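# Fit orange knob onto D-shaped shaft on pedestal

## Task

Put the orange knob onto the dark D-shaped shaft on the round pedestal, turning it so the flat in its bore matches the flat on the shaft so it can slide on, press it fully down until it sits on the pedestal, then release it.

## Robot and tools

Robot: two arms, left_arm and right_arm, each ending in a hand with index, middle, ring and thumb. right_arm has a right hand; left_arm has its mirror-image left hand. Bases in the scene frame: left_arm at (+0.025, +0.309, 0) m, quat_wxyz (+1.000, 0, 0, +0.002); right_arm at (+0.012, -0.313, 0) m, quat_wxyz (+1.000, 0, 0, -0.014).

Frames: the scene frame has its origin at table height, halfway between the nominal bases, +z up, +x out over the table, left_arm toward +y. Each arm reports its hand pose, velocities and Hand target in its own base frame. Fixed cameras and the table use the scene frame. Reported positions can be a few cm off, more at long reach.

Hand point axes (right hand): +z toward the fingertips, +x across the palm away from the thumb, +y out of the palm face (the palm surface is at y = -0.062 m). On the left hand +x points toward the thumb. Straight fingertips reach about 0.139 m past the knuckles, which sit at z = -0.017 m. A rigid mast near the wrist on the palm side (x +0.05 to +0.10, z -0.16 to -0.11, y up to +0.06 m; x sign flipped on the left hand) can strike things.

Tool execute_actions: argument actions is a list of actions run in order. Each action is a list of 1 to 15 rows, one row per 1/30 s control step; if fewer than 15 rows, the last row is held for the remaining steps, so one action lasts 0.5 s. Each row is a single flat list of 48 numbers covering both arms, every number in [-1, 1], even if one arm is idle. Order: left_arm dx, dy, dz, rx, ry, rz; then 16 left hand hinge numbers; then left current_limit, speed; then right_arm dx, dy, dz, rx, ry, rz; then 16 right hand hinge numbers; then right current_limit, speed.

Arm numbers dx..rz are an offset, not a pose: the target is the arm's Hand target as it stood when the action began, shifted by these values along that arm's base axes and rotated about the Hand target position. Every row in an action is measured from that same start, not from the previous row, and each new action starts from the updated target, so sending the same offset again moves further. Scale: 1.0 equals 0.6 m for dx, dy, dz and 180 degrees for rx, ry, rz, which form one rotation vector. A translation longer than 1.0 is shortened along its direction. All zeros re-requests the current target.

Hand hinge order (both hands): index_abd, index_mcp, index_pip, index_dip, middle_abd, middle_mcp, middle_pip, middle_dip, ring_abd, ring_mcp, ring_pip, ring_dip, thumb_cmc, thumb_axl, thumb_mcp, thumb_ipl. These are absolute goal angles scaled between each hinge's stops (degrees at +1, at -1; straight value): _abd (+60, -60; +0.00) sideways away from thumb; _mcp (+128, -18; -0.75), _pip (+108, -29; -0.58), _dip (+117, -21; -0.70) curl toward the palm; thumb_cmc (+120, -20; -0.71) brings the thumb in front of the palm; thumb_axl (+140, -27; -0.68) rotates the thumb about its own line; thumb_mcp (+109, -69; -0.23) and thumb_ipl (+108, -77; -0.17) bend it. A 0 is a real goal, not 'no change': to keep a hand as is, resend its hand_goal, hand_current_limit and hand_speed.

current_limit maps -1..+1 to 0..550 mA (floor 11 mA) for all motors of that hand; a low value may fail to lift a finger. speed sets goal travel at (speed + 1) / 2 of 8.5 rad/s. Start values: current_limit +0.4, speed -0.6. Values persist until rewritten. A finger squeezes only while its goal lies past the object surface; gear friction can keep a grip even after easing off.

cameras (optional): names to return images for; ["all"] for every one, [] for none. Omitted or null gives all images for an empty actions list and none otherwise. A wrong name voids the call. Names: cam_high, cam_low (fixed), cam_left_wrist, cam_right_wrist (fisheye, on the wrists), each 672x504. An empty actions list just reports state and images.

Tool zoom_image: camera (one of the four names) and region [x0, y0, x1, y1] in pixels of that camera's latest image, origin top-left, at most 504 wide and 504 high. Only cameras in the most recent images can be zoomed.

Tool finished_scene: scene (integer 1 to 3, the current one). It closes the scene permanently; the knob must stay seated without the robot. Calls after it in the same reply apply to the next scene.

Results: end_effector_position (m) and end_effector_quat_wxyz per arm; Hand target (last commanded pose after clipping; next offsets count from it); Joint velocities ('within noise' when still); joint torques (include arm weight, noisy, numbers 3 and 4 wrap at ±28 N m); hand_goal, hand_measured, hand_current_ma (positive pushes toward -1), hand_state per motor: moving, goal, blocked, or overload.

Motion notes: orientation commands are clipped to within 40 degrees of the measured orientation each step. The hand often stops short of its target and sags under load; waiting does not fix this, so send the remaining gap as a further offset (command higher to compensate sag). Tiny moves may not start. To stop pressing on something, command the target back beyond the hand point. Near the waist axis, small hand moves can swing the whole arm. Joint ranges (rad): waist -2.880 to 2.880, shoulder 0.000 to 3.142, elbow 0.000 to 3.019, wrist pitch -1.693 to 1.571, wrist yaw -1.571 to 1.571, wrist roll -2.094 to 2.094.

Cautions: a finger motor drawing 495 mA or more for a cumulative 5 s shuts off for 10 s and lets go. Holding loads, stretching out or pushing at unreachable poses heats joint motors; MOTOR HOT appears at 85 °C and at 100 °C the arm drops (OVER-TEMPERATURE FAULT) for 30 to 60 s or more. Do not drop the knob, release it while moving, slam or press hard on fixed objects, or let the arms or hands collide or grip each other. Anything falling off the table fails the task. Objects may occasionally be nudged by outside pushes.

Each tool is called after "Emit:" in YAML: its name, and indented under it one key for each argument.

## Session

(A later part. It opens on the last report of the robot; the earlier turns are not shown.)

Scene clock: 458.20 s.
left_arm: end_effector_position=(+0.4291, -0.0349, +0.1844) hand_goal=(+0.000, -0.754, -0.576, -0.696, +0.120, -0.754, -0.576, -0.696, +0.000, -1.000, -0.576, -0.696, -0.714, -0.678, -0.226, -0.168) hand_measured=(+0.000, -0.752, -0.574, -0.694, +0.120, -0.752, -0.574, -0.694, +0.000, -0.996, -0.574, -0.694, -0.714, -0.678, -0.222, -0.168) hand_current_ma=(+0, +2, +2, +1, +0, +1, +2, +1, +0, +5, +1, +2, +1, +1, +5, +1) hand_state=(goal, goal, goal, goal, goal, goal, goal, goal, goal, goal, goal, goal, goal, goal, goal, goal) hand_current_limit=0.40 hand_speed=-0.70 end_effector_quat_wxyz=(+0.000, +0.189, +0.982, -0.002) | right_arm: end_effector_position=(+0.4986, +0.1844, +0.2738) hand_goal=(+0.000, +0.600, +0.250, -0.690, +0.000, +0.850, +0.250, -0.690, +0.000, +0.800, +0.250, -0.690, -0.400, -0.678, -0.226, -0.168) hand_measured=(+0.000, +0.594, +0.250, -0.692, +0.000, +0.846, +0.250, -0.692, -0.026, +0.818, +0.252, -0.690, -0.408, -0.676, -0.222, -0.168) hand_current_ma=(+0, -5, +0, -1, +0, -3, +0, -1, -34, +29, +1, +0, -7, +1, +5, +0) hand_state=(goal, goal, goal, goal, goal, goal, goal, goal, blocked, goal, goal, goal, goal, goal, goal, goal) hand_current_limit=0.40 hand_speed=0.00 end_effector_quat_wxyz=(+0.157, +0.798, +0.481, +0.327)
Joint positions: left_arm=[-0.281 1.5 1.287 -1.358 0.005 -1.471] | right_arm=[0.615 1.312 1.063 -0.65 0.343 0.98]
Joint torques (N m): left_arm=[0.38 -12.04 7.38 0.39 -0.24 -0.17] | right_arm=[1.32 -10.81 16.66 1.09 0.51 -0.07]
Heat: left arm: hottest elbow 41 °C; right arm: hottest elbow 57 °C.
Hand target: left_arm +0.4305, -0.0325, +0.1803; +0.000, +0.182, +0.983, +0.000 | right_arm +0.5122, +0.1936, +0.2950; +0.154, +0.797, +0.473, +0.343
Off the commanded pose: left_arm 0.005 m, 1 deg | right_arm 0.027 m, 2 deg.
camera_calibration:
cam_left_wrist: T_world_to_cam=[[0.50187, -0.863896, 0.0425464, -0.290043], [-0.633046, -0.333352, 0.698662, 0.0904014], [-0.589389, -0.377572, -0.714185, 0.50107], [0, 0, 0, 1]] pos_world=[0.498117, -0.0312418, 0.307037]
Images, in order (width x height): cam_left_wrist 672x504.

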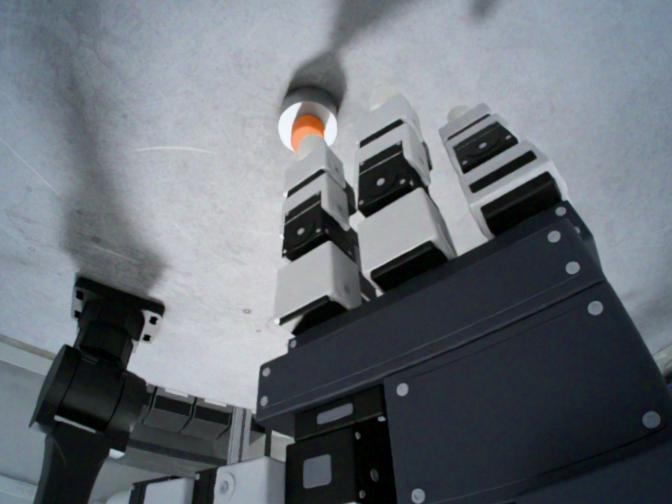

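Emit:
execute_actions:
  actions:
    - [[-0.005,0.006,-0.022,0,0,0,0,-0.754,-0.576,-0.696,0.12,-0.754,-0.576,-0.696,0,-1,-0.576,-0.696,-0.714,-0.678,-0.226,-0.168,0.4,-0.7,0,0,0,0,0,0,0,0.6,0.25,-0.69,0,0.85,0.25,-0.69,0,0.8,0.25,-0.69,-0.4,-0.678,-0.226,-0.168,0.4,0]]
    - [[0,0,-0.015,0,0,0,0,-0.754,-0.576,-0.696,0.12,-0.754,-0.576,-0.696,0,-1,-0.576,-0.696,-0.714,-0.678,-0.226,-0.168,0.4,-0.7,0,0,0,0,0,0,0,0.6,0.25,-0.69,0,0.85,0.25,-0.69,0,0.8,0.25,-0.69,-0.4,-0.678,-0.226,-0.168,0.4,0]]
  cameras: ["cam_left_wrist"]

Emit:
zoom_image:
  camera: "cam_left_wrist"
  region: [265, 60, 365, 160]

Scene clock: 462.73 s.
left_arm: end_effector_position=(+0.4281, -0.0328, +0.1733) hand_goal=(+0.000, -0.754, -0.576, -0.696, +0.120, -0.754, -0.576, -0.696, +0.000, -1.000, -0.576, -0.696, -0.714, -0.678, -0.226, -0.168) hand_measured=(-0.014, -0.754, -0.576, -0.694, +0.120, -0.752, -0.574, -0.694, +0.000, -0.996, -0.574, -0.694, -0.714, -0.678, -0.222, -0.168) hand_current_ma=(-19, +0, +0, +1, +0, +1, +2, +1, +0, +5, +1, +2, +1, +1, +5, +1) hand_state=(goal, goal, goal, goal, goal, goal, goal, goal, goal, goal, goal, goal, goal, goal, goal, goal) hand_current_limit=0.40 hand_speed=-0.70 end_effector_quat_wxyz=(+0.007, +0.187, +0.982, -0.003) | right_arm: end_effector_position=(+0.4986, +0.1844, +0.2738) hand_goal=(+0.000, +0.600, +0.250, -0.690, +0.000, +0.850, +0.250, -0.690, +0.000, +0.800, +0.250, -0.690, -0.400, -0.678, -0.226, -0.168) hand_measured=(+0.000, +0.594, +0.250, -0.692, +0.000, +0.846, +0.250, -0.692, -0.026, +0.818, +0.252, -0.690, -0.408, -0.676, -0.222, -0.168) hand_current_ma=(+0, -5, +0, -1, +0, -3, +0, -1, -34, +29, +1, +0, -7, +1, +5, +0) hand_state=(goal, goal, goal, goal, goal, goal, goal, goal, blocked, goal, goal, goal, goal, goal, goal, goal) hand_current_limit=0.40 hand_speed=0.00 end_effector_quat_wxyz=(+0.157, +0.798, +0.481, +0.327)
Joint positions: left_arm=[-0.277 1.494 1.251 -1.313 0.005 -1.471] | right_arm=[0.615 1.312 1.063 -0.65 0.343 0.98]
Joint torques (N m): left_arm=[0.5 -11.11 5.9 1.09 -0.22 -0.1] | right_arm=[1.38 -10.81 16.66 1.07 0.52 -0.07]
Heat: left arm: hottest elbow 41 °C; right arm: hottest elbow 57 °C.
Hand target: left_arm +0.4275, -0.0290, +0.1580; +0.000, +0.182, +0.983, -0.001 | right_arm +0.5122, +0.1936, +0.2950; +0.154, +0.797, +0.473, +0.343
Off the commanded pose: left_arm 0.016 m, 1 deg | right_arm 0.027 m, 2 deg.
camera_calibration:
cam_left_wrist: T_world_to_cam=[[0.504504, -0.861796, 0.05276, -0.290185], [-0.64154, -0.333265, 0.690913, 0.103279], [-0.577843, -0.382416, -0.72101, 0.489329], [0, 0, 0, 1]] pos_world=[0.495413, -0.0285332, 0.296764]
Images, in order (width x height): cam_left_wrist 672x504.

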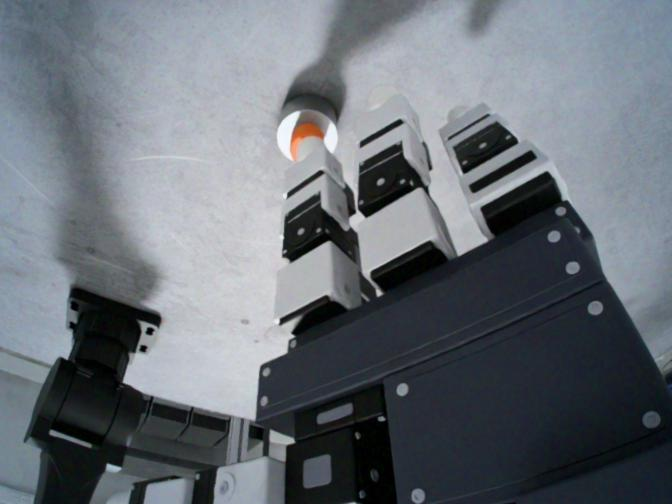

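Scaled by 5.040 from the camera's 672x504 image, which has a finer 960x720 frame.

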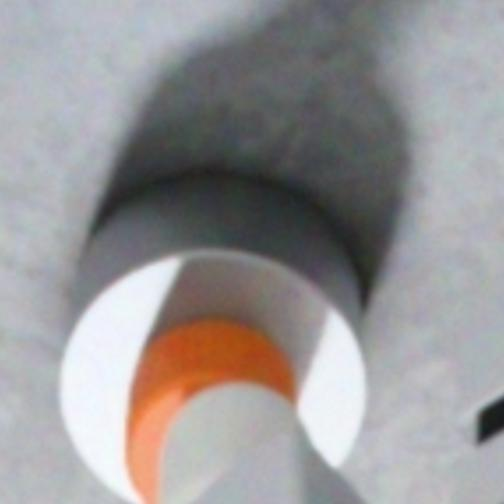

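Emit:
execute_actions:
  actions:
    - [[-0.004,0.006,-0.05,0,0,0,0,-0.754,-0.576,-0.696,0.12,-0.754,-0.576,-0.696,0,-1,-0.576,-0.696,-0.714,-0.678,-0.226,-0.168,0.4,-0.7,0,0,0,0,0,0,0,0.6,0.25,-0.69,0,0.85,0.25,-0.69,0,0.8,0.25,-0.69,-0.4,-0.678,-0.226,-0.168,0.4,0]]
    - [[0,0,-0.02,0,0,0,0,-0.754,-0.576,-0.696,0.12,-0.754,-0.576,-0.696,0,-1,-0.576,-0.696,-0.714,-0.678,-0.226,-0.168,0.4,-0.7,0,0,0,0,0,0,0,0.6,0.25,-0.69,0,0.85,0.25,-0.69,0,0.8,0.25,-0.69,-0.4,-0.678,-0.226,-0.168,0.4,0]]
  cameras: ["cam_left_wrist"]

Emit:
zoom_image:
  camera: "cam_left_wrist"
  region: [265, 60, 365, 160]

Scene clock: 466.30 s.
left_arm: end_effector_position=(+0.4257, -0.0295, +0.1727) hand_goal=(+0.000, -0.754, -0.576, -0.696, +0.120, -0.754, -0.576, -0.696, +0.000, -1.000, -0.576, -0.696, -0.714, -0.678, -0.226, -0.168) hand_measured=(-0.072, -0.768, -0.586, -0.700, +0.120, -0.752, -0.574, -0.694, +0.000, -0.996, -0.574, -0.694, -0.714, -0.678, -0.222, -0.168) hand_current_ma=(-172, -24, -14, -4, -1, +1, +2, +1, +0, +5, +1, +2, +0, +1, +5, +1) hand_state=(blocked, goal, goal, goal, goal, goal, goal, goal, goal, goal, goal, goal, goal, goal, goal, goal) hand_current_limit=0.40 hand_speed=-0.70 end_effector_quat_wxyz=(+0.040, +0.185, +0.982, -0.005) | right_arm: end_effector_position=(+0.4986, +0.1844, +0.2738) hand_goal=(+0.000, +0.600, +0.250, -0.690, +0.000, +0.850, +0.250, -0.690, +0.000, +0.800, +0.250, -0.690, -0.400, -0.678, -0.226, -0.168) hand_measured=(+0.000, +0.594, +0.250, -0.692, +0.000, +0.846, +0.250, -0.692, -0.026, +0.818, +0.252, -0.690, -0.408, -0.676, -0.222, -0.168) hand_current_ma=(+0, -5, +0, -1, +0, -3, +0, -1, -34, +29, +1, +0, -7, +1, +5, +0) hand_state=(goal, goal, goal, goal, goal, goal, goal, goal, blocked, goal, goal, goal, goal, goal, goal, goal) hand_current_limit=0.40 hand_speed=0.00 end_effector_quat_wxyz=(+0.157, +0.798, +0.481, +0.327)
Joint positions: left_arm=[-0.272 1.445 1.197 -1.241 0.003 -1.471] | right_arm=[0.615 1.312 1.063 -0.65 0.343 0.98]
Joint torques (N m): left_arm=[0.5 -5.3 3.41 2.62 -0.13 -0.03] | right_arm=[1.32 -10.81 16.66 1.09 0.52 -0.07]
Heat: left arm: hottest elbow 40 °C; right arm: hottest elbow 57 °C.
Hand target: left_arm +0.4251, -0.0253, +0.1161; +0.000, +0.182, +0.983, -0.001 | right_arm +0.5122, +0.1936, +0.2950; +0.154, +0.797, +0.473, +0.343
Off the commanded pose: left_arm 0.057 m, 5 deg | right_arm 0.027 m, 2 deg.
camera_calibration:
cam_left_wrist: T_world_to_cam=[[0.504254, -0.85781, 0.0994487, -0.293814], [-0.683289, -0.325916, 0.653372, 0.127651], [-0.528057, -0.397418, -0.750476, 0.472334], [0, 0, 0, 1]] pos_world=[0.484799, -0.0227191, 0.300292]
Images, in order (width x height): cam_left_wrist 672x504.

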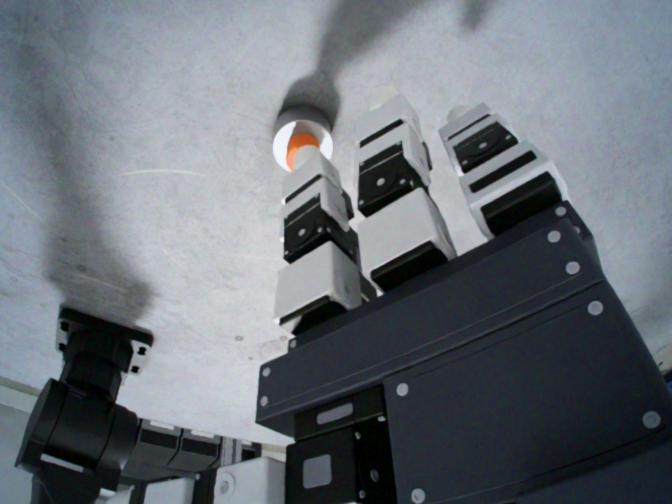

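Scaled by 5.040 from the camera's 672x504 image, which has a finer 960x720 frame.

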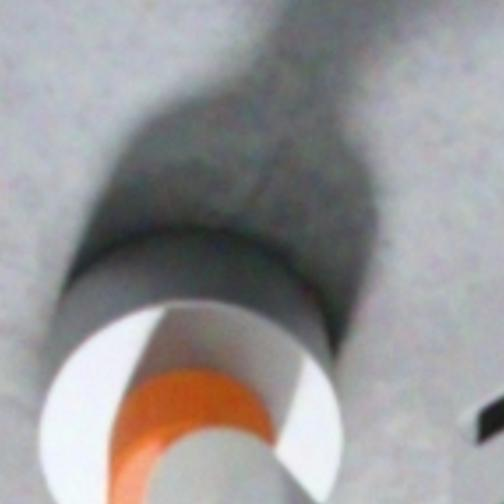

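Emit:
execute_actions:
  actions:
    - [[0,0,0.09,0,0,0,0,-0.754,-0.576,-0.696,0.12,-0.754,-0.576,-0.696,0,-1,-0.576,-0.696,-0.714,-0.678,-0.226,-0.168,0.4,-0.7,0,0,0,0,0,0,0,0.6,0.25,-0.69,0,0.85,0.25,-0.69,0,0.8,0.25,-0.69,-0.4,-0.678,-0.226,-0.168,0.4,0]]
    - [[0,0,0.1,0,0,0,0,-0.754,-0.576,-0.696,0.12,-0.754,-0.576,-0.696,0,-1,-0.576,-0.696,-0.714,-0.678,-0.226,-0.168,0.4,-0.7,0,0,0,0,0,0,0,0.6,0.25,-0.69,0,0.85,0.25,-0.69,0,0.8,0.25,-0.69,-0.4,-0.678,-0.226,-0.168,0.4,0]]
  cameras: ["cam_left_wrist"]

Emit:
zoom_image:
  camera: "cam_left_wrist"
  region: [285, 30, 385, 130]

Scene clock: 470.30 s.
left_arm: end_effector_position=(+0.4159, -0.0262, +0.2187) hand_goal=(+0.000, -0.754, -0.576, -0.696, +0.120, -0.754, -0.576, -0.696, +0.000, -1.000, -0.576, -0.696, -0.714, -0.678, -0.226, -0.168) hand_measured=(+0.004, -0.756, -0.578, -0.700, +0.120, -0.752, -0.574, -0.694, +0.000, -0.996, -0.574, -0.694, -0.714, -0.678, -0.222, -0.168) hand_current_ma=(+3, -1, -2, -3, +0, +1, +2, +1, +0, +5, +1, +2, +0, +1, +8, +1) hand_state=(goal, goal, goal, goal, goal, goal, goal, goal, goal, goal, goal, goal, goal, goal, goal, goal) hand_current_limit=0.40 hand_speed=-0.70 end_effector_quat_wxyz=(-0.011, +0.184, +0.983, +0.000) | right_arm: end_effector_position=(+0.4986, +0.1844, +0.2738) hand_goal=(+0.000, +0.600, +0.250, -0.690, +0.000, +0.850, +0.250, -0.690, +0.000, +0.800, +0.250, -0.690, -0.400, -0.678, -0.226, -0.168) hand_measured=(+0.000, +0.594, +0.250, -0.692, +0.000, +0.846, +0.250, -0.692, -0.026, +0.818, +0.252, -0.690, -0.408, -0.676, -0.222, -0.168) hand_current_ma=(+0, -5, +0, -1, +0, -3, +0, -1, -34, +29, +1, +0, -7, +1, +5, +0) hand_state=(goal, goal, goal, goal, goal, goal, goal, goal, blocked, goal, goal, goal, goal, goal, goal, goal) hand_current_limit=0.40 hand_speed=0.00 end_effector_quat_wxyz=(+0.157, +0.798, +0.481, +0.327)
Joint positions: left_arm=[-0.271 1.462 1.335 -1.466 0.002 -1.471] | right_arm=[0.615 1.312 1.063 -0.65 0.343 0.98]
Joint torques (N m): left_arm=[0.44 -11.63 10.37 -0.49 -0.16 -0.03] | right_arm=[1.32 -10.81 16.66 1.09 0.52 -0.07]
Heat: left arm: hottest elbow 40 °C; right arm: hottest elbow 57 °C.
Hand target: left_arm +0.4251, -0.0254, +0.2301; +0.000, +0.182, +0.983, +0.000 | right_arm +0.5122, +0.1936, +0.2950; +0.154, +0.797, +0.473, +0.343
Off the commanded pose: left_arm 0.015 m, 1 deg | right_arm 0.027 m, 2 deg.
camera_calibration:
cam_left_wrist: T_world_to_cam=[[0.511336, -0.859008, 0.0253174, -0.277388], [-0.615655, -0.345605, 0.708185, 0.0513433], [-0.599587, -0.377707, -0.705573, 0.52346], [0, 0, 0, 1]] pos_world=[0.487307, -0.0228194, 0.340001]
Images, in order (width x height): cam_left_wrist 672x504.

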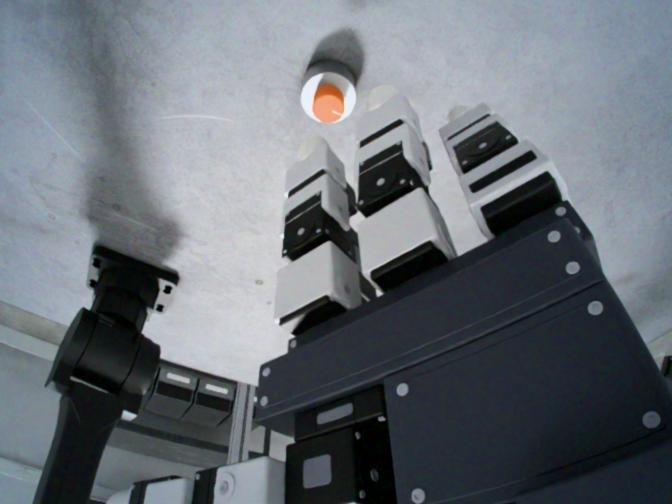

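Scaled by 5.040 from the camera's 672x504 image, which has a finer 960x720 frame.

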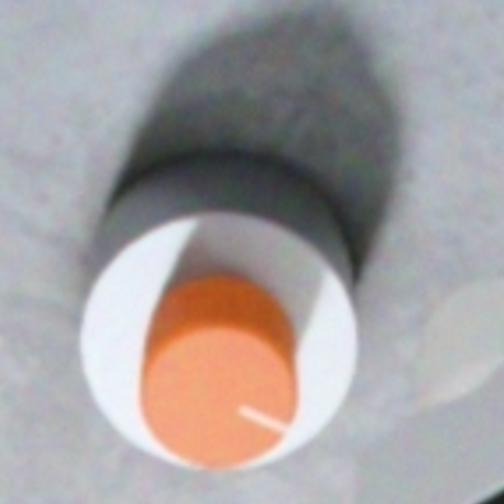

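Emit:
finished_scene:
  scene: 1

The scene is finished: the task was done.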